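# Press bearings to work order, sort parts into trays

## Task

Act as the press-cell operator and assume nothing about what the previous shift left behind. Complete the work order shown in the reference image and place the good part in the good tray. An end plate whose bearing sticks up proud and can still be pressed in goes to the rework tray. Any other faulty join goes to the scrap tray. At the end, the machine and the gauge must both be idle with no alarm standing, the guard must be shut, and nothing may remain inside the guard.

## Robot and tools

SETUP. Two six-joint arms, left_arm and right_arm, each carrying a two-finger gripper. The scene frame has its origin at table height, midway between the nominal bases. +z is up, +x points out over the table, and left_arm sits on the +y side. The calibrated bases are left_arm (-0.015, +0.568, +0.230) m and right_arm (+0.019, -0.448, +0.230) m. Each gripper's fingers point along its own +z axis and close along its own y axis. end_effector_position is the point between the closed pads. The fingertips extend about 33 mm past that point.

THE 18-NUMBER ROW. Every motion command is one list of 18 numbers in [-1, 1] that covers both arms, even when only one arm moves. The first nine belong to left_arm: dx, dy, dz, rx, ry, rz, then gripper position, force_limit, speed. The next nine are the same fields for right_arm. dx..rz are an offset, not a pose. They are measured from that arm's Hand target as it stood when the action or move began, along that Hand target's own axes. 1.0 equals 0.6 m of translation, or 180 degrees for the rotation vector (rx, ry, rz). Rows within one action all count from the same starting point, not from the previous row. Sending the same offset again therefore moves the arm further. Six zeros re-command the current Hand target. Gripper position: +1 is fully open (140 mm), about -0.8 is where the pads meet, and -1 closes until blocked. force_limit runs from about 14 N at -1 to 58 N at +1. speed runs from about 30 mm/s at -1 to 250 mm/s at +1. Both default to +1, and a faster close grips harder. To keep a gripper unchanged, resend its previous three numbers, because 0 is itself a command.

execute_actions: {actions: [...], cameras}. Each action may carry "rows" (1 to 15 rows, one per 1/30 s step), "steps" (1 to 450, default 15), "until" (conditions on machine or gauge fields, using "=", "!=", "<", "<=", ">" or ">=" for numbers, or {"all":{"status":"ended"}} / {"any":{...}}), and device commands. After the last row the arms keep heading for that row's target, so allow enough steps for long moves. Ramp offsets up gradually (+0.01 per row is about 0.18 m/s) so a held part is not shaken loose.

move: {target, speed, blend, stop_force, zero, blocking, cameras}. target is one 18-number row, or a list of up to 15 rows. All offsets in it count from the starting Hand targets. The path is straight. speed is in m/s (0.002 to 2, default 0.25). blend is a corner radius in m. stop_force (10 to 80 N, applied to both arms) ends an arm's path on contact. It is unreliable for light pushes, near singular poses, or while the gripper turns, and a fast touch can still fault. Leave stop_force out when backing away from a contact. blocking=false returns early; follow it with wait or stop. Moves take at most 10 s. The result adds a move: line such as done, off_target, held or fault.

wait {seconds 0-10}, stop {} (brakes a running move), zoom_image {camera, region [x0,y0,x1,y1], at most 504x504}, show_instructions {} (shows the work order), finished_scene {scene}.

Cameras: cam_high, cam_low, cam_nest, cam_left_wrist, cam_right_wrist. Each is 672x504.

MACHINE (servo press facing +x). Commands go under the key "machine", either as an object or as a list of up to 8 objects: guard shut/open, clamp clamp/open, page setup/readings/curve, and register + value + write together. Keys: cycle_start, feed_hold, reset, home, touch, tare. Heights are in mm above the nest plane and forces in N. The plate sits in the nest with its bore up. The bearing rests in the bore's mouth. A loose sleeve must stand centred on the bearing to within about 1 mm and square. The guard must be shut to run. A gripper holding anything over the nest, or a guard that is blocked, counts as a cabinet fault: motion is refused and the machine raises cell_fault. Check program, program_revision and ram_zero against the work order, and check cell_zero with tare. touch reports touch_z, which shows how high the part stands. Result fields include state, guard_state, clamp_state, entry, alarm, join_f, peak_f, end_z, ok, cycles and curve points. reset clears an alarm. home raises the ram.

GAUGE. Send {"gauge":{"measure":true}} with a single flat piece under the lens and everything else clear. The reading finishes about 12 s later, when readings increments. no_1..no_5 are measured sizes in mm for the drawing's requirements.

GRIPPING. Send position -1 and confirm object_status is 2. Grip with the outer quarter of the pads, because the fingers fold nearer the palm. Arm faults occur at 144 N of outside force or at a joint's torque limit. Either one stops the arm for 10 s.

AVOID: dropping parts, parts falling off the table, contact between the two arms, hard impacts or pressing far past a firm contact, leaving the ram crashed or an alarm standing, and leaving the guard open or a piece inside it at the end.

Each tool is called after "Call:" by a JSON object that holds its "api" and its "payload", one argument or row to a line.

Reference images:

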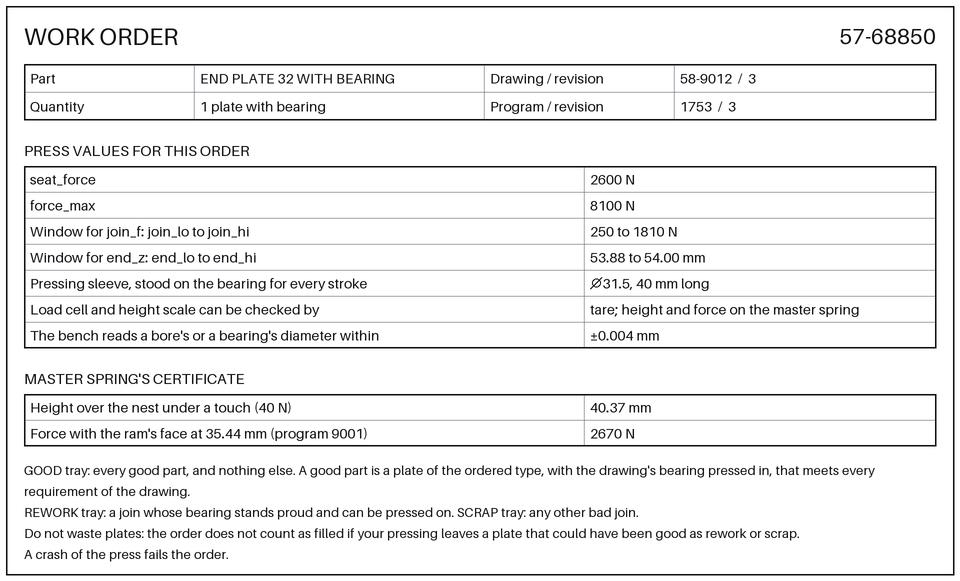

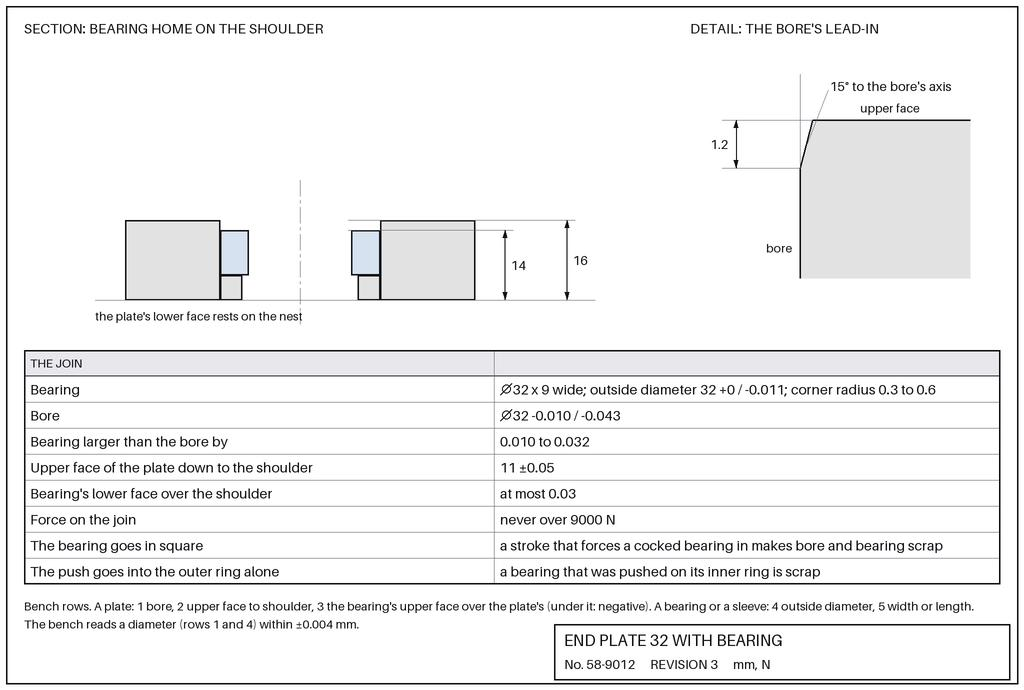

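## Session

Call:
{"api": "execute_actions", "payload": {
  "actions": []
}}

Call:
{"api": "zoom_image", "payload": {
  "camera": "cam_high",
  "region": [340, 120, 620, 380]
}}

Scene clock: 0.00 s.
left_arm: end_effector_position=(+0.4230, +0.5551, +0.5986) position_measured=3 object_status=3 end_effector_quat_wxyz=(-0.034, +0.999, +0.007, +0.018) | right_arm: end_effector_position=(+0.4574, -0.4666, +0.5986) position_measured=3 object_status=3 end_effector_quat_wxyz=(-0.033, +0.999, +0.002, +0.019)
Joint positions: left_arm=[-0.195 -0.211 1.886 0.073 1.442 1.383] | right_arm=[-0.195 -0.211 1.886 0.073 1.442 1.383]
Joint velocities: within noise
Joint torques (N m): no reading
External joint torques (N m): no reading
Flange force (N): no reading
Hand target: left_arm +0.4230, +0.5551, +0.5986; -0.034, +0.999, +0.007, +0.018 | right_arm +0.4574, -0.4666, +0.5986; -0.033, +0.999, +0.002, +0.019
Tool commands: left_gripper/position=+1.0 left_gripper/force_limit=+1.0 left_gripper/speed=+1.0 right_gripper/position=+1.0 right_gripper/force_limit=+1.0 right_gripper/speed=+1.0
machine.setup: program=+8260 ram_zero=+151.541 seat_force=+2600 force_max=+8100 join_lo=+250 join_hi=+1810 end_lo=+52.980 end_hi=+53.100 cell_gain=+2.124 cell_zero=+116 program_revision=+5 program_top=+53.100 stored1_number=+7145 stored1_revision=+2 stored2_number=+1753 stored2_revision=+3 stored3_number=+4132 stored3_revision=+4 stored4_number=+9001 stored4_revision=+1 stored5_number=+8260 stored5_revision=+5
machine: state=idle guard_state=shut clamp_state=clamped guard_answer=taken clamp_answer=taken page=setup entry=no_entry entries=0 alarm=no_alarm queue=idle queue_left=0
gauge: message=nothing_yet readings=0 no_1=0.000 no_2=0.000 no_3=0.000 no_4=0.000 no_5=0.000

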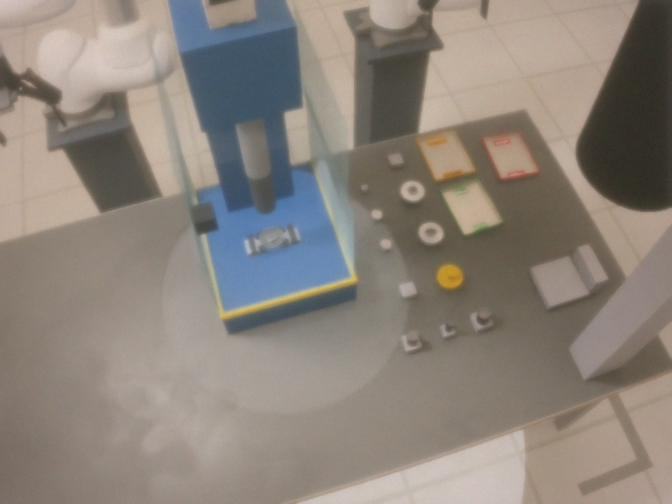

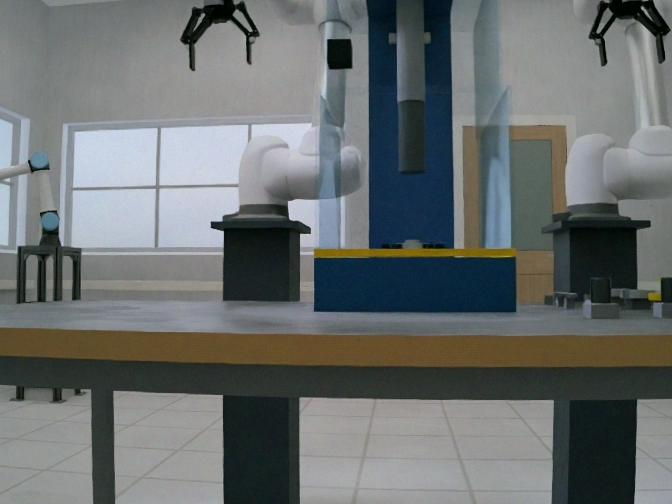

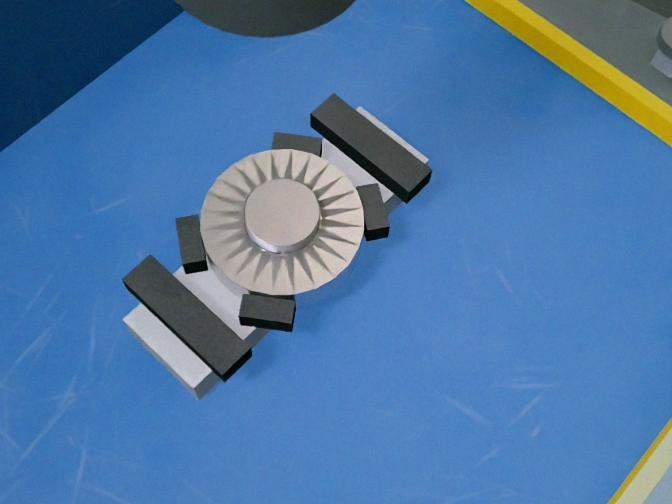

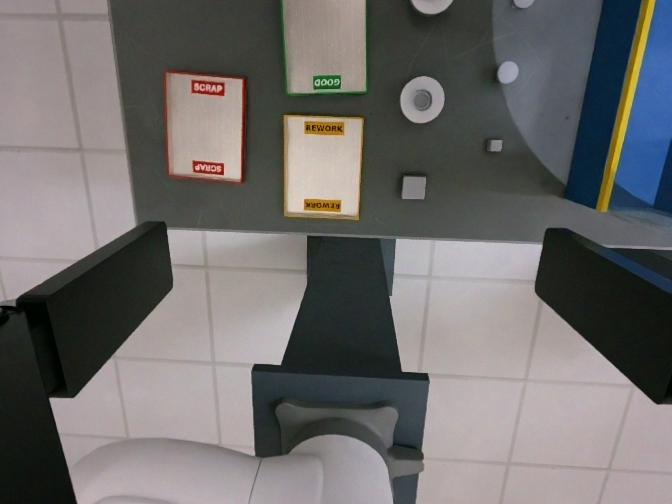

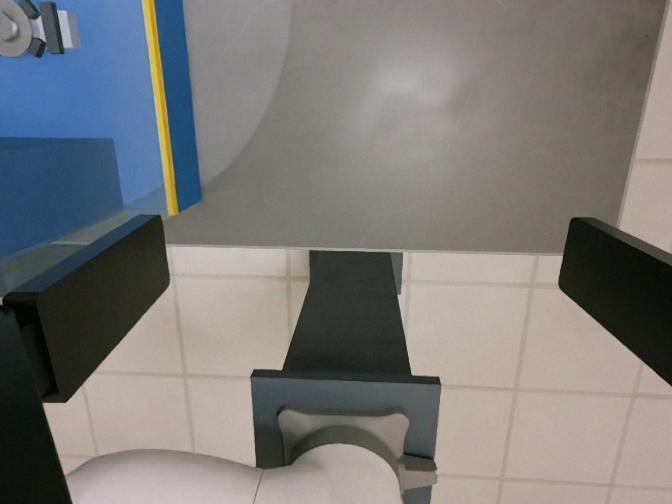

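Scaled by 1.800 from the camera's 672x504 image, which has a finer 960x720 frame.

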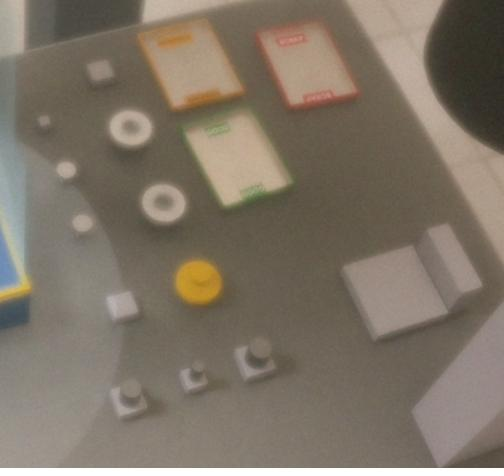

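Call:
{"api": "execute_actions", "payload": {
  "actions": [
    {"machine":{"page":"readings"},"steps":3}
  ]
}}

Call:
{"api": "execute_actions", "payload": {
  "actions": [
    {"machine":{"page":"curve"},"steps":3}
  ],
  "cameras": ["cam_nest"]
}}

Call:
{"api": "zoom_image", "payload": {
  "camera": "cam_nest",
  "region": [180, 120, 390, 330]
}}

Call:
{"api": "zoom_image", "payload": {
  "camera": "cam_low",
  "region": [360, 220, 470, 270]
}}

Scene clock: 2.60 s.
left_arm: end_effector_position=(+0.4230, +0.5551, +0.5986) position_measured=3 object_status=3 end_effector_quat_wxyz=(-0.034, +0.999, +0.007, +0.018) | right_arm: end_effector_position=(+0.4574, -0.4666, +0.5986) position_measured=3 object_status=3 end_effector_quat_wxyz=(-0.033, +0.999, +0.002, +0.019)
Joint positions: left_arm=[-0.195 -0.211 1.886 0.073 1.442 1.383] | right_arm=[-0.195 -0.211 1.886 0.073 1.442 1.383]
Joint torques (N m): left_arm=[-0.97 -19.79 -41.23 4.65 -0.15 0.16] | right_arm=[-2.45 -15.58 -42.7 4.45 -0.51 -0.47]
External joint torques (N m): left_arm=[0.96 -0.42 -0.85 -0.15 0.03 -0.16] | right_arm=[2.45 -4.53 0.98 0.01 0.4 0.47]
Flange force (N): left_arm=[0.8 -1.9 -1.4] | right_arm=[-7.9 -7.6 0.2]
Hand target: left_arm +0.4230, +0.5551, +0.5986; -0.034, +0.999, +0.007, +0.018 | right_arm +0.4574, -0.4666, +0.5986; -0.033, +0.999, +0.002, +0.019
Tool commands: left_gripper/position=+1.0 left_gripper/force_limit=+1.0 left_gripper/speed=+1.0 right_gripper/position=+1.0 right_gripper/force_limit=+1.0 right_gripper/speed=+1.0
machine.readings: force=+0 touch_z=+0.000 join_f=+0 peak_f=+0 end_z=+0.000 ok=+0 pos_z=+168.459 cycles=+0
machine: state=idle guard_state=shut clamp_state=clamped guard_answer=taken clamp_answer=taken page=readings entry=no_entry entries=0 alarm=no_alarm queue=done queue_left=0
gauge: message=nothing_yet readings=0 no_1=0.000 no_2=0.000 no_3=0.000 no_4=0.000 no_5=0.000

Scene clock: 2.90 s.
left_arm: end_effector_position=(+0.4230, +0.5551, +0.5986) position_measured=3 object_status=3 end_effector_quat_wxyz=(-0.034, +0.999, +0.007, +0.018) | right_arm: end_effector_position=(+0.4574, -0.4666, +0.5986) position_measured=3 object_status=3 end_effector_quat_wxyz=(-0.033, +0.999, +0.002, +0.019)
Joint positions: left_arm=[-0.195 -0.211 1.886 0.073 1.442 1.383] | right_arm=[-0.195 -0.211 1.886 0.073 1.442 1.383]
Joint torques (N m): left_arm=[-0.71 -20.38 -40.78 4.63 -0.25 0.21] | right_arm=[-2.2 -15.44 -42.8 4.39 -0.5 -0.48]
External joint torques (N m): left_arm=[0.68 0.33 -1.12 -0.14 0.14 -0.22] | right_arm=[2.17 -4.54 1.09 0.07 0.38 0.48]
Flange force (N): left_arm=[2.2 -1.0 -1.9] | right_arm=[-8.1 -6.9 0.4]
Hand target: left_arm +0.4230, +0.5551, +0.5986; -0.034, +0.999, +0.007, +0.018 | right_arm +0.4574, -0.4666, +0.5986; -0.033, +0.999, +0.002, +0.019
Tool commands: left_gripper/position=+1.0 left_gripper/force_limit=+1.0 left_gripper/speed=+1.0 right_gripper/position=+1.0 right_gripper/force_limit=+1.0 right_gripper/speed=+1.0
machine.curve: curve1_z=+0.000 curve1_f=+0 curve2_z=+0.000 curve2_f=+0 curve3_z=+0.000 curve3_f=+0 curve4_z=+0.000 curve4_f=+0 curve5_z=+0.000 curve5_f=+0 curve6_z=+0.000 curve6_f=+0 curve7_z=+0.000 curve7_f=+0 curve8_z=+0.000 curve8_f=+0
machine: state=idle guard_state=shut clamp_state=clamped guard_answer=taken clamp_answer=taken page=curve entry=no_entry entries=0 alarm=no_alarm queue=done queue_left=0
gauge: message=nothing_yet readings=0 no_1=0.000 no_2=0.000 no_3=0.000 no_4=0.000 no_5=0.000
Images, in order (width x height): cam_nest 672x504.

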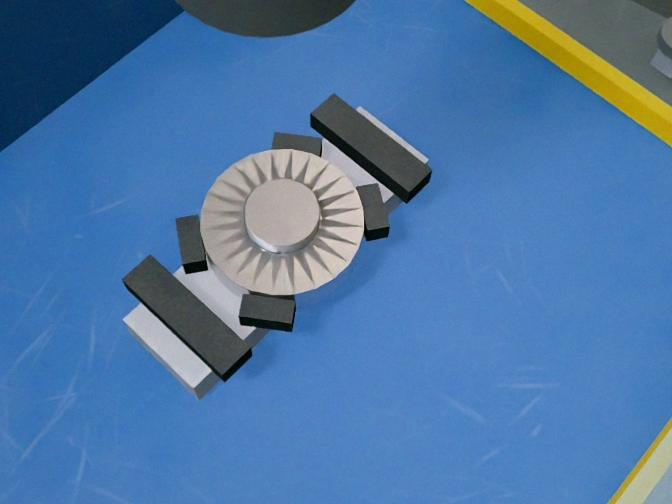

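Scaled by 2.400 from the camera's 672x504 image, which has a finer 960x720 frame.

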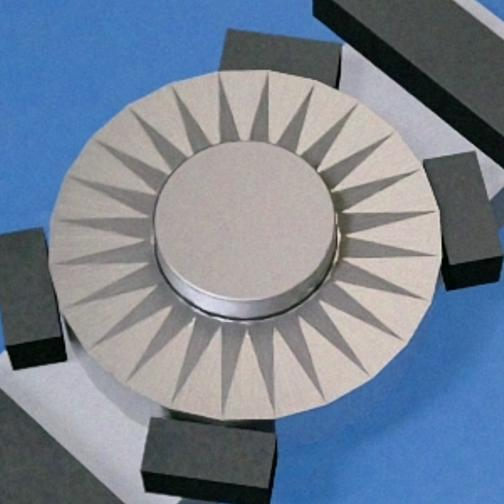

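This scene's latest camera images include none from cam_low. They are from: cam_nest. cam_low's image comes with the result of a call that names it in "cameras".

Call:
{"api": "execute_actions", "payload": {
  "actions": [
    {"machine":[{"page":"setup","register":"program","value":1753,"write":true},{"tare":true},{"guard":"open"}],"steps":6}
  ]
}}

Call:
{"api": "move", "payload": {
  "target": [0.628,0.225,0.298,-0.0216,-0.0116,0,0.24,0,-1,0,0,0,0,0,0,1,1,1],
  "speed": 0.35,
  "cameras": ["cam_left_wrist","cam_nest","cam_low"]
}}

Call:
{"api": "zoom_image", "payload": {
  "camera": "cam_low",
  "region": [360, 220, 470, 270]
}}

Call:
{"api": "zoom_image", "payload": {
  "camera": "cam_left_wrist",
  "region": [84, 0, 588, 504]
}}

Scene clock: 7.57 s.
left_arm: end_effector_position=(+0.4230, +0.5551, +0.5986) position_measured=3 object_status=3 end_effector_quat_wxyz=(-0.034, +0.999, +0.007, +0.018) | right_arm: end_effector_position=(+0.4574, -0.4666, +0.5986) position_measured=3 object_status=3 end_effector_quat_wxyz=(-0.033, +0.999, +0.002, +0.019)
Joint positions: left_arm=[-0.195 -0.211 1.886 0.073 1.442 1.383] | right_arm=[-0.195 -0.211 1.886 0.073 1.442 1.383]
Joint torques (N m): left_arm=[-1.48 -19.89 -41.27 4.56 -0.28 0.24] | right_arm=[-2.45 -15.59 -42.73 4.44 -0.58 -0.49]
External joint torques (N m): left_arm=[1.5 -0.31 -0.67 -0.08 0.16 -0.25] | right_arm=[2.42 -4.39 1.03 0.01 0.46 0.49]
Flange force (N): left_arm=[0.9 -2.9 -1.2] | right_arm=[-7.7 -7.5 0.2]
Hand target: left_arm +0.4230, +0.5551, +0.5986; -0.034, +0.999, +0.007, +0.018 | right_arm +0.4574, -0.4666, +0.5986; -0.033, +0.999, +0.002, +0.019
Tool commands: left_gripper/position=+1.0 left_gripper/force_limit=+1.0 left_gripper/speed=+1.0 right_gripper/position=+1.0 right_gripper/force_limit=+1.0 right_gripper/speed=+1.0
machine.setup: program=+1753 ram_zero=+151.541 seat_force=+2600 force_max=+8100 join_lo=+250 join_hi=+1810 end_lo=+52.980 end_hi=+53.100 cell_gain=+2.124 cell_zero=+116 program_revision=+3 program_top=+54.000 stored1_number=+7145 stored1_revision=+2 stored2_number=+1753 stored2_revision=+3 stored3_number=+4132 stored3_revision=+4 stored4_number=+9001 stored4_revision=+1 stored5_number=+8260 stored5_revision=+5
machine: state=idle guard_state=shut clamp_state=clamped guard_answer=taken clamp_answer=taken page=setup entry=taken entries=2 alarm=no_alarm queue=running queue_left=1
gauge: message=nothing_yet readings=0 no_1=0.000 no_2=0.000 no_3=0.000 no_4=0.000 no_5=0.000

Scene clock: 18.87 s.
left_arm: end_effector_position=(+0.7522, +0.4536, +0.4487) position_measured=99 object_status=3 end_effector_quat_wxyz=(-0.004, +1.000, +0.007, +0.004) | right_arm: end_effector_position=(+0.4574, -0.4666, +0.5986) position_measured=3 object_status=3 end_effector_quat_wxyz=(-0.033, +0.999, +0.002, +0.019)
Joint positions: left_arm=[-0.228 0.399 1.484 0.01 1.252 1.356] | right_arm=[-0.195 -0.211 1.886 0.073 1.442 1.383]
Joint torques (N m): left_arm=[16.48 -77.51 -41.54 4.95 -0.19 0.18] | right_arm=[-2.67 -15.58 -42.86 4.43 -0.6 -0.51]
External joint torques (N m): left_arm=[-16.37 -2.79 1.49 -0.81 0.13 -0.18] | right_arm=[2.63 -4.31 1.17 0.02 0.47 0.5]
External joint torques when the fault began: left_arm=[-7.74 -96.81 5.26 -1.04 -0.18 -0.45]
Flange force (N): left_arm=[-12.0 19.7 -0.1] | right_arm=[-7.7 -8.0 0.5]
Flange force when the fault began (N): left_arm=[-160.8 -16.7 -43.1]
Hand target: left_arm +0.7522, +0.4536, +0.4487; -0.004, +1.000, +0.007, +0.004 (not the last commanded pose) | right_arm +0.4574, -0.4666, +0.5986; -0.033, +0.999, +0.002, +0.019
Tool commands: left_gripper/position=+0.239216 left_gripper/force_limit=+0.003922 left_gripper/speed=-1.0 right_gripper/position=+1.0 right_gripper/force_limit=+1.0 right_gripper/speed=+1.0
Off the commanded pose: left_arm 0.063 m, 1 deg | right_arm 0.000 m, 0 deg.
FORCE FAULT: contact force on the left arm reached its limit, and that arm stopped for 10 seconds. The contact can be on any part of that arm, not only on its tool. That arm's remaining commands of this call were not run. That arm's target is now where it stood when the stop ended, not its last command. That arm accepts commands again.
machine.setup: program=+1753 ram_zero=+151.541 seat_force=+2600 force_max=+8100 join_lo=+250 join_hi=+1810 end_lo=+52.980 end_hi=+53.100 cell_gain=+2.124 cell_zero=+116 program_revision=+3 program_top=+54.000 stored1_number=+7145 stored1_revision=+2 stored2_number=+1753 stored2_revision=+3 stored3_number=+4132 stored3_revision=+4 stored4_number=+9001 stored4_revision=+1 stored5_number=+8260 stored5_revision=+5
machine: state=idle guard_state=open clamp_state=clamped guard_answer=taken clamp_answer=taken page=setup entry=taken entries=2 alarm=no_alarm queue=done queue_left=0
gauge: message=nothing_yet readings=0 no_1=0.000 no_2=0.000 no_3=0.000 no_4=0.000 no_5=0.000
move: fault (left_arm)
camera_calibration:
cam_left_wrist: T_world_to_cam=[[0.0489296, -0.998798, 0.00283457, 0.421132], [-0.946891, -0.0454833, 0.318322, 0.594605], [-0.317811, -0.0182594, -0.947978, 0.819082], [0, 0, 0, 1]] pos_world=[0.802733, 0.462626, 0.586003]
Images, in order (width x height): cam_low 672x504, cam_nest 672x504, cam_left_wrist 672x504.

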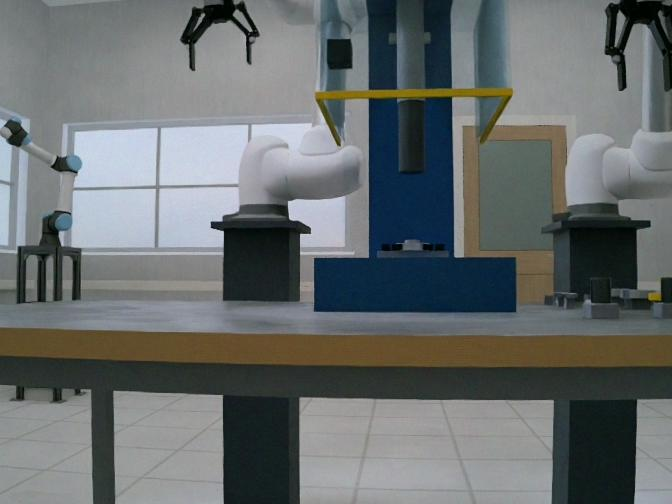

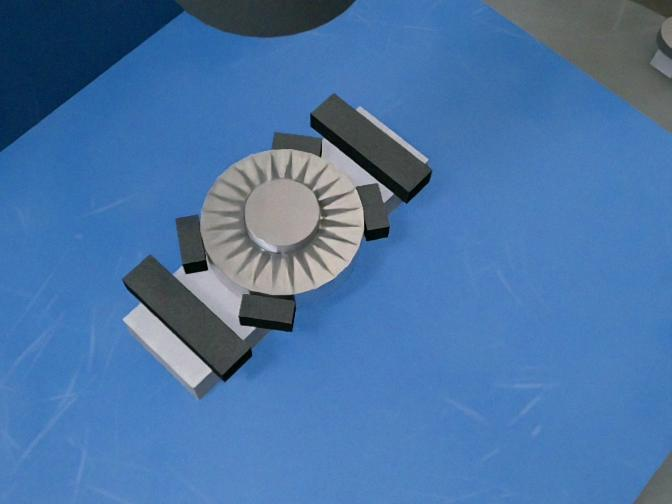

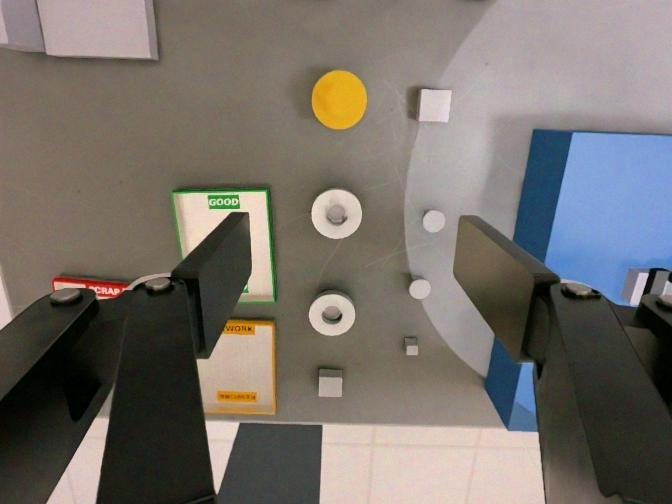

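Scaled by 4.582 from the camera's 672x504 image, which has a finer 960x720 frame.

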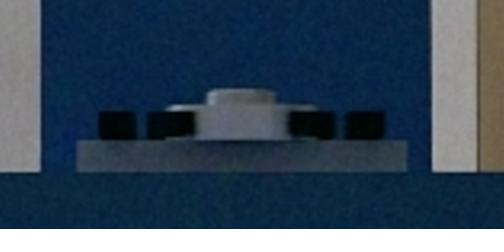

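Scaled by 1.000.

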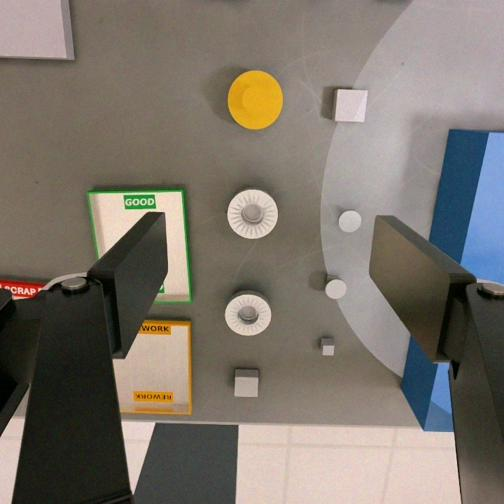

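Call:
{"api": "execute_actions", "payload": {
  "actions": [],
  "cameras": ["cam_high","cam_right_wrist","cam_low"]
}}

Call:
{"api": "zoom_image", "payload": {
  "camera": "cam_high",
  "region": [270, 0, 560, 200]
}}

Scene clock: 25.97 s.
left_arm: end_effector_position=(+0.7522, +0.4536, +0.4487) position_measured=99 object_status=3 end_effector_quat_wxyz=(-0.004, +1.000, +0.007, +0.004) | right_arm: end_effector_position=(+0.4574, -0.4666, +0.5986) position_measured=3 object_status=3 end_effector_quat_wxyz=(-0.033, +0.999, +0.002, +0.019)
Joint positions: left_arm=[-0.228 0.399 1.484 0.01 1.252 1.356] | right_arm=[-0.195 -0.211 1.886 0.073 1.442 1.383]
Joint velocities: within noise
Joint torques (N m): left_arm=[16.54 -77.01 -41.52 4.94 -0.18 0.13] | right_arm=[-2.12 -15.42 -42.79 4.48 -0.55 -0.47]
External joint torques (N m): left_arm=[-16.54 -3.59 1.33 -0.78 0.11 -0.13] | right_arm=[2.08 -4.52 1.09 -0.02 0.43 0.46]
Flange force (N): left_arm=[-12.8 19.7 -0.7] | right_arm=[-8.2 -6.7 0.3]
Hand target: left_arm +0.7522, +0.4536, +0.4487; -0.004, +1.000, +0.007, +0.004 (not the last commanded pose) | right_arm +0.4574, -0.4666, +0.5986; -0.033, +0.999, +0.002, +0.019
Tool commands: left_gripper/position=+0.239216 left_gripper/force_limit=+0.003922 left_gripper/speed=-1.0 right_gripper/position=+1.0 right_gripper/force_limit=+1.0 right_gripper/speed=+1.0
Off the commanded pose: left_arm 0.063 m, 1 deg | right_arm 0.000 m, 0 deg.
machine.setup: program=+1753 ram_zero=+151.541 seat_force=+2600 force_max=+8100 join_lo=+250 join_hi=+1810 end_lo=+52.980 end_hi=+53.100 cell_gain=+2.124 cell_zero=+116 program_revision=+3 program_top=+54.000 stored1_number=+7145 stored1_revision=+2 stored2_number=+1753 stored2_revision=+3 stored3_number=+4132 stored3_revision=+4 stored4_number=+9001 stored4_revision=+1 stored5_number=+8260 stored5_revision=+5
machine: state=idle guard_state=open clamp_state=clamped guard_answer=taken clamp_answer=taken page=setup entry=taken entries=2 alarm=no_alarm queue=done queue_left=0
gauge: message=nothing_yet readings=0 no_1=0.000 no_2=0.000 no_3=0.000 no_4=0.000 no_5=0.000
Images, in order (width x height): cam_high 672x504, cam_low 672x504, cam_right_wrist 672x504.

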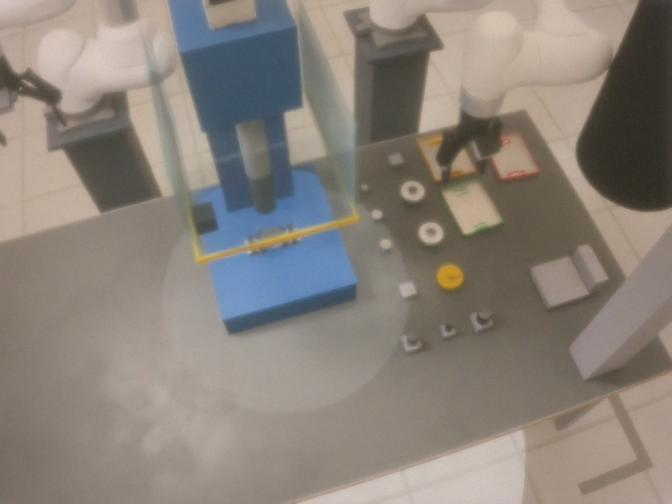

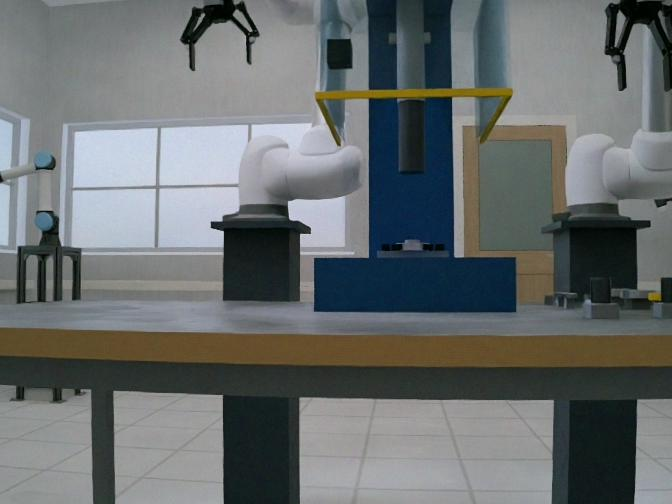

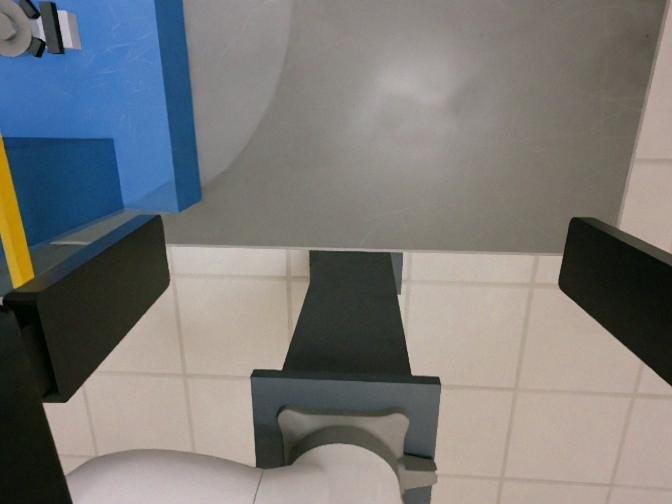

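Scaled by 1.738 from the camera's 672x504 image, which has a finer 960x720 frame.

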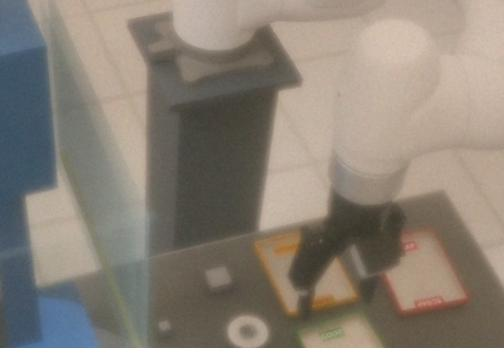

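Call:
{"api": "move", "payload": {
  "target": [
    [-0.1,0.05,0.0,0,0,0,0.24,0,-1,0,0,0,0,0,0,1,1,1],
    [-0.25,0.055,0.2,0,0,0,0.24,0,-1,0,0,0,0,0,0,1,1,1]
  ],
  "speed": [0.1,0.3],
  "blend": [0.01,0],
  "cameras": ["cam_high","cam_left_wrist"]
}}

Call:
{"api": "zoom_image", "payload": {
  "camera": "cam_left_wrist",
  "region": [100, 0, 604, 504]
}}

Scene clock: 31.30 s.
left_arm: end_effector_position=(+0.6036, +0.4194, +0.3273) position_measured=99 object_status=3 end_effector_quat_wxyz=(-0.004, +1.000, +0.007, +0.004) | right_arm: end_effector_position=(+0.4574, -0.4666, +0.5986) position_measured=3 object_status=3 end_effector_quat_wxyz=(-0.033, +0.999, +0.002, +0.019)
Joint positions: left_arm=[-0.326 0.284 1.891 0.012 0.962 1.254] | right_arm=[-0.195 -0.211 1.886 0.073 1.442 1.383]
Joint torques (N m): left_arm=[-1.41 -64.93 -33.48 3.79 -0.08 0.13] | right_arm=[-2.61 -15.24 -42.74 4.41 -0.52 -0.51]
External joint torques (N m): left_arm=[1.4 1.14 -1.29 -0.2 0.01 -0.13] | right_arm=[2.62 -4.96 0.98 0.06 0.4 0.51]
Flange force (N): left_arm=[4.6 -0.9 0.0] | right_arm=[-8.5 -8.1 0.2]
Hand target: left_arm +0.6036, +0.4194, +0.3272; -0.004, +1.000, +0.007, +0.004 | right_arm +0.4574, -0.4666, +0.5986; -0.033, +0.999, +0.002, +0.019
Off the commanded pose: left_arm 0.000 m, 0 deg | right_arm 0.000 m, 0 deg.
machine.setup: program=+1753 ram_zero=+151.541 seat_force=+2600 force_max=+8100 join_lo=+250 join_hi=+1810 end_lo=+52.980 end_hi=+53.100 cell_gain=+2.124 cell_zero=+116 program_revision=+3 program_top=+54.000 stored1_number=+7145 stored1_revision=+2 stored2_number=+1753 stored2_revision=+3 stored3_number=+4132 stored3_revision=+4 stored4_number=+9001 stored4_revision=+1 stored5_number=+8260 stored5_revision=+5
machine: state=idle guard_state=open clamp_state=clamped guard_answer=taken clamp_answer=taken page=setup entry=taken entries=2 alarm=no_alarm queue=done queue_left=0
gauge: message=nothing_yet readings=0 no_1=0.000 no_2=0.000 no_3=0.000 no_4=0.000 no_5=0.000
move: done
camera_calibration:
cam_left_wrist: T_world_to_cam=[[0.0489299, -0.998798, 0.00283447, 0.394687], [-0.946891, -0.0454836, 0.318322, 0.490958], [-0.317811, -0.0182594, -0.947978, 0.656243], [0, 0, 0, 1]] pos_world=[0.654133, 0.428526, 0.464703]
Images, in order (width x height): cam_high 672x504, cam_left_wrist 672x504.

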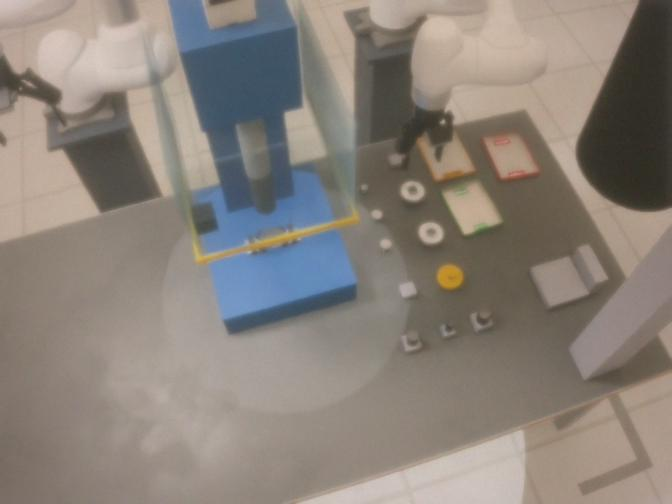

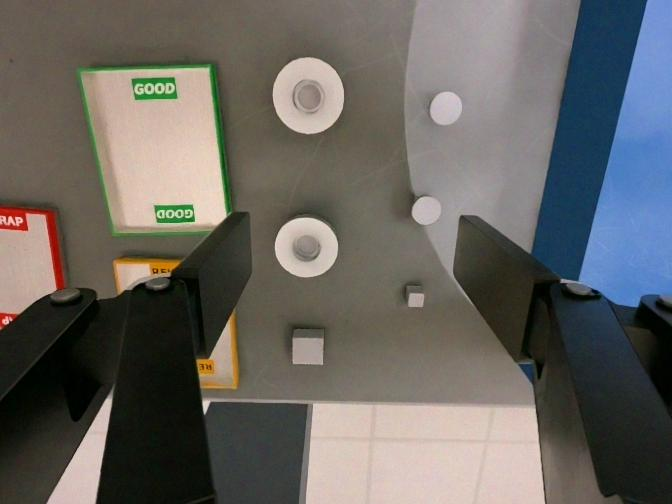

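Scaled by 1.000.

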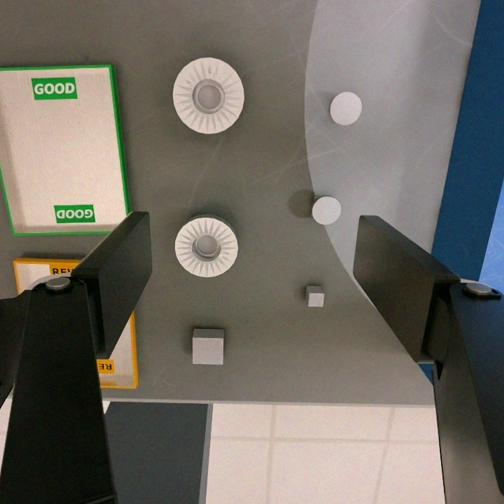

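Call:
{"api": "zoom_image", "payload": {
  "camera": "cam_high",
  "region": [230, 210, 320, 270]
}}

Call:
{"api": "execute_actions", "payload": {
  "actions": [],
  "cameras": ["cam_low","cam_nest"]
}}

Call:
{"api": "zoom_image", "payload": {
  "camera": "cam_low",
  "region": [380, 232, 446, 262]
}}

Call:
{"api": "zoom_image", "payload": {
  "camera": "cam_nest",
  "region": [225, 160, 345, 270]
}}

Scaled by 5.600 from the camera's 672x504 image, which has a finer 960x720 frame.

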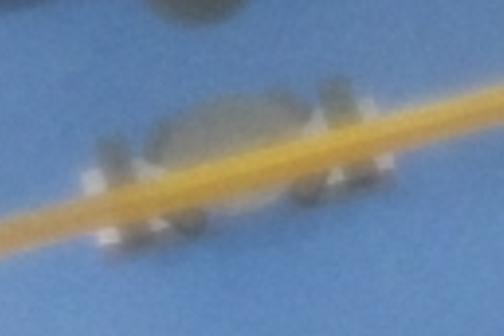

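Scene clock: 34.63 s.
left_arm: end_effector_position=(+0.6036, +0.4194, +0.3272) position_measured=99 object_status=3 end_effector_quat_wxyz=(-0.004, +1.000, +0.007, +0.004) | right_arm: end_effector_position=(+0.4574, -0.4666, +0.5986) position_measured=3 object_status=3 end_effector_quat_wxyz=(-0.033, +0.999, +0.002, +0.019)
Joint positions: left_arm=[-0.326 0.284 1.891 0.012 0.962 1.254] | right_arm=[-0.195 -0.211 1.886 0.073 1.442 1.383]
Joint velocities: within noise
Joint torques (N m): left_arm=[-0.73 -64.33 -33.75 3.71 -0.12 0.23] | right_arm=[-2.59 -15.53 -42.72 4.4 -0.58 -0.43]
External joint torques (N m): left_arm=[0.65 0.92 -0.95 -0.12 0.05 -0.23] | right_arm=[2.57 -4.46 1.01 0.06 0.46 0.43]
Flange force (N): left_arm=[3.2 0.2 0.0] | right_arm=[-7.8 -7.7 0.2]
Hand target: left_arm +0.6036, +0.4194, +0.3272; -0.004, +1.000, +0.007, +0.004 | right_arm +0.4574, -0.4666, +0.5986; -0.033, +0.999, +0.002, +0.019
Tool commands: left_gripper/position=+0.24 left_gripper/force_limit=+0.0 left_gripper/speed=-1.0 right_gripper/position=+1.0 right_gripper/force_limit=+1.0 right_gripper/speed=+1.0
Off the commanded pose: left_arm 0.000 m, 0 deg | right_arm 0.000 m, 0 deg.
machine.setup: program=+1753 ram_zero=+151.541 seat_force=+2600 force_max=+8100 join_lo=+250 join_hi=+1810 end_lo=+52.980 end_hi=+53.100 cell_gain=+2.124 cell_zero=+116 program_revision=+3 program_top=+54.000 stored1_number=+7145 stored1_revision=+2 stored2_number=+1753 stored2_revision=+3 stored3_number=+4132 stored3_revision=+4 stored4_number=+9001 stored4_revision=+1 stored5_number=+8260 stored5_revision=+5
machine: state=idle guard_state=open clamp_state=clamped guard_answer=taken clamp_answer=taken page=setup entry=taken entries=2 alarm=no_alarm queue=done queue_left=0
gauge: message=nothing_yet readings=0 no_1=0.000 no_2=0.000 no_3=0.000 no_4=0.000 no_5=0.000
Images, in order (width x height): cam_low 672x504, cam_nest 672x504.

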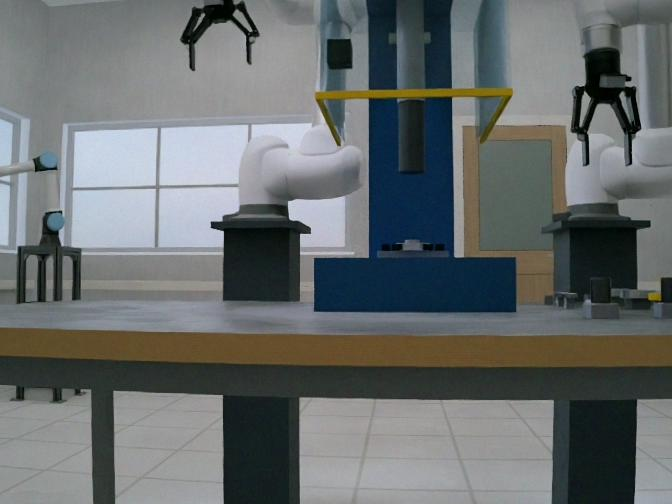

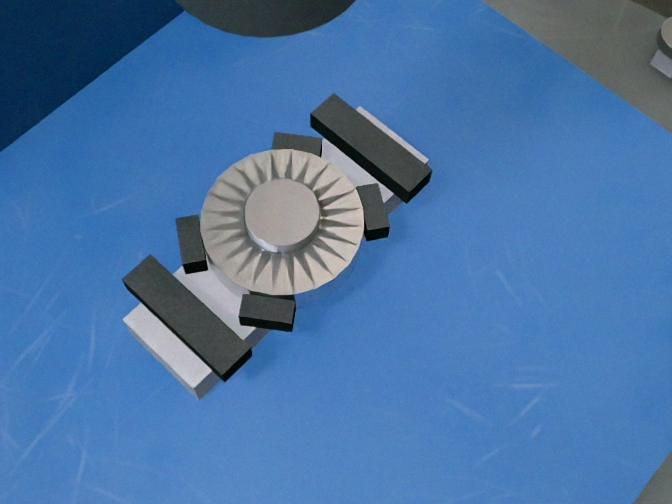

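Scaled by 7.636 from the camera's 672x504 image, which has a finer 960x720 frame.

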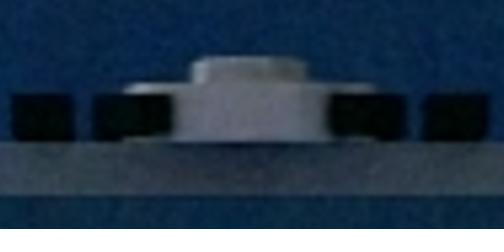

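Scaled by 4.200 from the camera's 672x504 image, which has a finer 960x720 frame.

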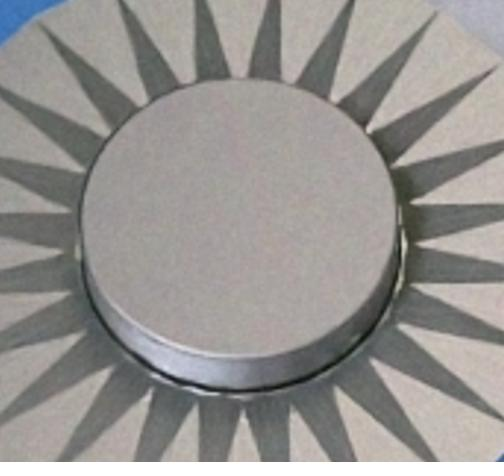

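Call:
{"api": "move", "payload": {
  "target": [0,-0.05,0.083,-0.2596,-0.2596,-0.4496,-0.078,-0.5,-1,0,0,0,0,0,0,1,1,1],
  "speed": 0.45,
  "cameras": ["cam_left_wrist"]
}}

Scene clock: 42.27 s.
left_arm: end_effector_position=(+0.6036, +0.4498, +0.2777) position_measured=138 object_status=3 end_effector_quat_wxyz=(+0.356, +0.611, +0.617, -0.346) | right_arm: end_effector_position=(+0.4574, -0.4666, +0.5986) position_measured=3 object_status=3 end_effector_quat_wxyz=(-0.033, +0.999, +0.002, +0.019)
Joint positions: left_arm=[0.183 0.55 2.002 -1.11 1.236 0.964] | right_arm=[-0.195 -0.211 1.886 0.073 1.442 1.383]
Joint torques (N m): left_arm=[-0.97 -74.8 -19.02 0.05 1.92 0.14] | right_arm=[-2.32 -15.72 -42.88 4.43 -0.5 -0.51]
External joint torques (N m): left_arm=[0.97 0.78 -0.9 -0.27 0 -0.14] | right_arm=[2.32 -4.36 1.14 0.03 0.38 0.5]
Flange force (N): left_arm=[1.7 2.3 -1.1] | right_arm=[-7.8 -7.3 0.6]
Hand target: left_arm +0.6036, +0.4498, +0.2777; +0.356, +0.611, +0.617, -0.346 | right_arm +0.4574, -0.4666, +0.5986; -0.033, +0.999, +0.002, +0.019
Off the commanded pose: left_arm 0.000 m, 0 deg | right_arm 0.000 m, 0 deg.
machine.setup: program=+1753 ram_zero=+151.541 seat_force=+2600 force_max=+8100 join_lo=+250 join_hi=+1810 end_lo=+52.980 end_hi=+53.100 cell_gain=+2.124 cell_zero=+116 program_revision=+3 program_top=+54.000 stored1_number=+7145 stored1_revision=+2 stored2_number=+1753 stored2_revision=+3 stored3_number=+4132 stored3_revision=+4 stored4_number=+9001 stored4_revision=+1 stored5_number=+8260 stored5_revision=+5
machine: state=idle guard_state=open clamp_state=clamped guard_answer=taken clamp_answer=taken page=setup entry=taken entries=2 alarm=no_alarm queue=done queue_left=0
gauge: message=nothing_yet readings=0 no_1=0.000 no_2=0.000 no_3=0.000 no_4=0.000 no_5=0.000
move: done
camera_calibration:
cam_left_wrist: T_world_to_cam=[[0.999022, 0.0409508, -0.0166621, -0.610591], [0.0244423, -0.197548, 0.979989, -0.1935], [0.0368398, -0.979438, -0.198355, 0.619865], [0, 0, 0, 1]] pos_world=[0.591888, 0.593898, 0.302407]
Images, in order (width x height): cam_left_wrist 672x504.

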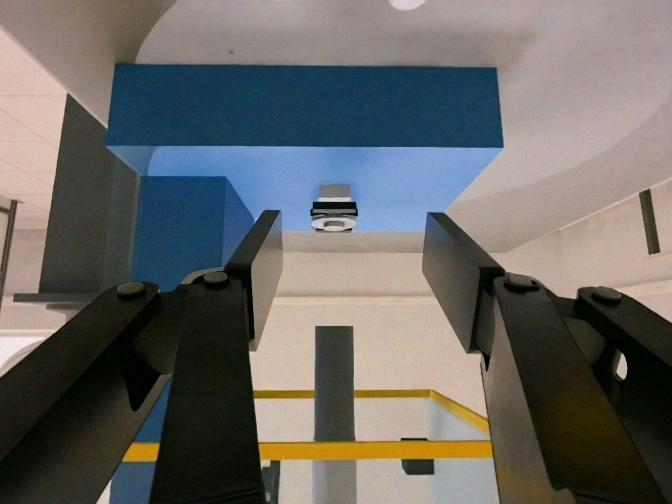

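Call:
{"api": "move", "payload": {
  "target": [
    [-0.2022,-0.0148,0.4985,0,0,0,-0.078,-0.5,-1,0,0,0,0,0,0,1,1,1],
    [-0.2022,-0.0147,0.7155,0,0,0,-0.078,-0.5,-1,0,0,0,0,0,0,1,1,1]
  ],
  "speed": [0.3,0.08],
  "cameras": ["cam_left_wrist","cam_nest"]
}}

Call:
{"api": "zoom_image", "payload": {
  "camera": "cam_nest",
  "region": [200, 120, 400, 300]
}}

Call:
{"api": "zoom_image", "payload": {
  "camera": "cam_left_wrist",
  "region": [230, 130, 440, 290]
}}

Scene clock: 47.63 s.
left_arm: end_effector_position=(+0.6018, +0.0182, +0.1646) position_measured=138 object_status=3 end_effector_quat_wxyz=(+0.356, +0.611, +0.617, -0.346) | right_arm: end_effector_position=(+0.4574, -0.4666, +0.5986) position_measured=3 object_status=3 end_effector_quat_wxyz=(-0.033, +0.999, +0.002, +0.019)
Joint positions: left_arm=[-0.489 0.748 1.943 -1.747 0.891 1.06] | right_arm=[-0.195 -0.211 1.886 0.073 1.442 1.383]
Joint torques (N m): left_arm=[-1.09 -88.43 -14.75 -1.12 2.05 0.12] | right_arm=[-2.31 -15.46 -42.82 4.39 -0.61 -0.51]
External joint torques (N m): left_arm=[1.31 1.99 -0.97 -0.13 0 -0.12] | right_arm=[2.31 -4.62 1.09 0.07 0.49 0.51]
Flange force (N): left_arm=[2.8 4.0 1.5] | right_arm=[-8.2 -7.3 0.2]
Hand target: left_arm +0.6018, +0.0182, +0.1646; +0.356, +0.611, +0.617, -0.346 | right_arm +0.4574, -0.4666, +0.5986; -0.033, +0.999, +0.002, +0.019
Off the commanded pose: left_arm 0.000 m, 0 deg | right_arm 0.000 m, 0 deg.
machine.setup: program=+1753 ram_zero=+151.541 seat_force=+2600 force_max=+8100 join_lo=+250 join_hi=+1810 end_lo=+52.980 end_hi=+53.100 cell_gain=+2.124 cell_zero=+116 program_revision=+3 program_top=+54.000 stored1_number=+7145 stored1_revision=+2 stored2_number=+1753 stored2_revision=+3 stored3_number=+4132 stored3_revision=+4 stored4_number=+9001 stored4_revision=+1 stored5_number=+8260 stored5_revision=+5
machine: state=idle guard_state=open clamp_state=clamped guard_answer=taken clamp_answer=taken page=setup entry=taken entries=2 alarm=no_alarm queue=done queue_left=0
gauge: message=nothing_yet readings=0 no_1=0.000 no_2=0.000 no_3=0.000 no_4=0.000 no_5=0.000
move: done
camera_calibration:
cam_left_wrist: T_world_to_cam=[[0.999022, 0.0409508, -0.0166621, -0.593001], [0.0244423, -0.197548, 0.979989, -0.167978], [0.0368398, -0.979438, -0.198355, 0.174792], [0, 0, 0, 1]] pos_world=[0.590088, 0.162298, 0.189407]
Images, in order (width x height): cam_nest 672x504, cam_left_wrist 672x504.

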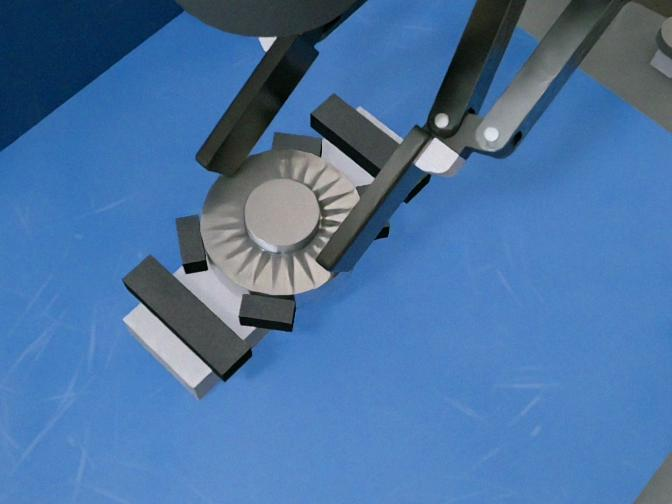

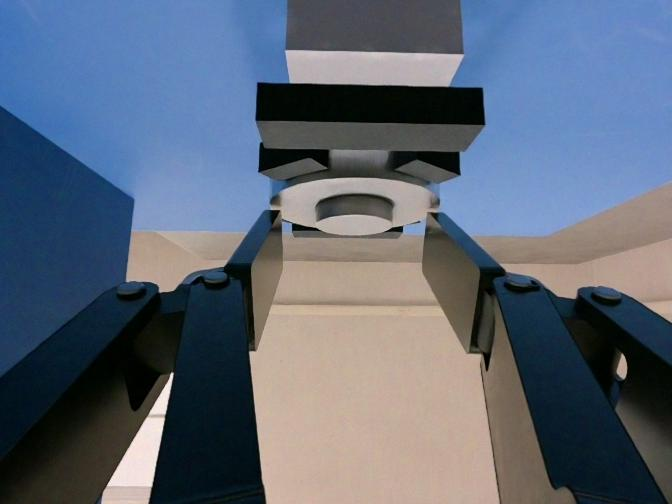

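Scaled by 2.520 from the camera's 672x504 image, which has a finer 960x720 frame.

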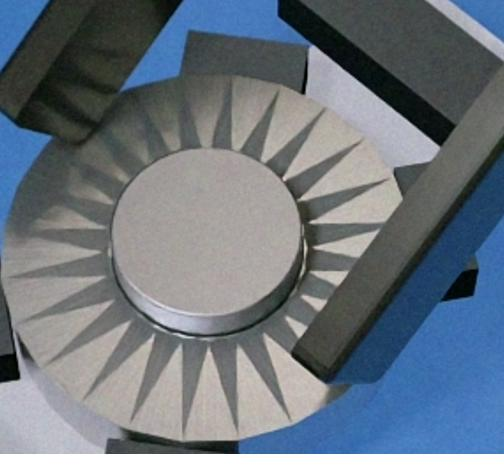

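Scaled by 2.400 from the camera's 672x504 image, which has a finer 960x720 frame.

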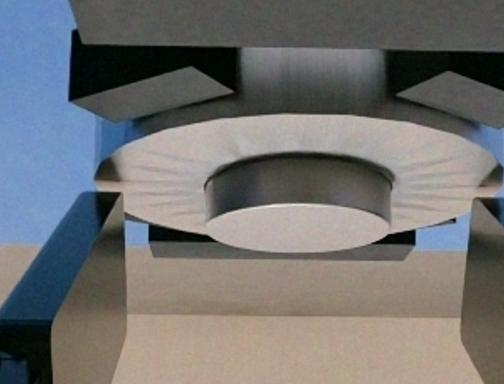

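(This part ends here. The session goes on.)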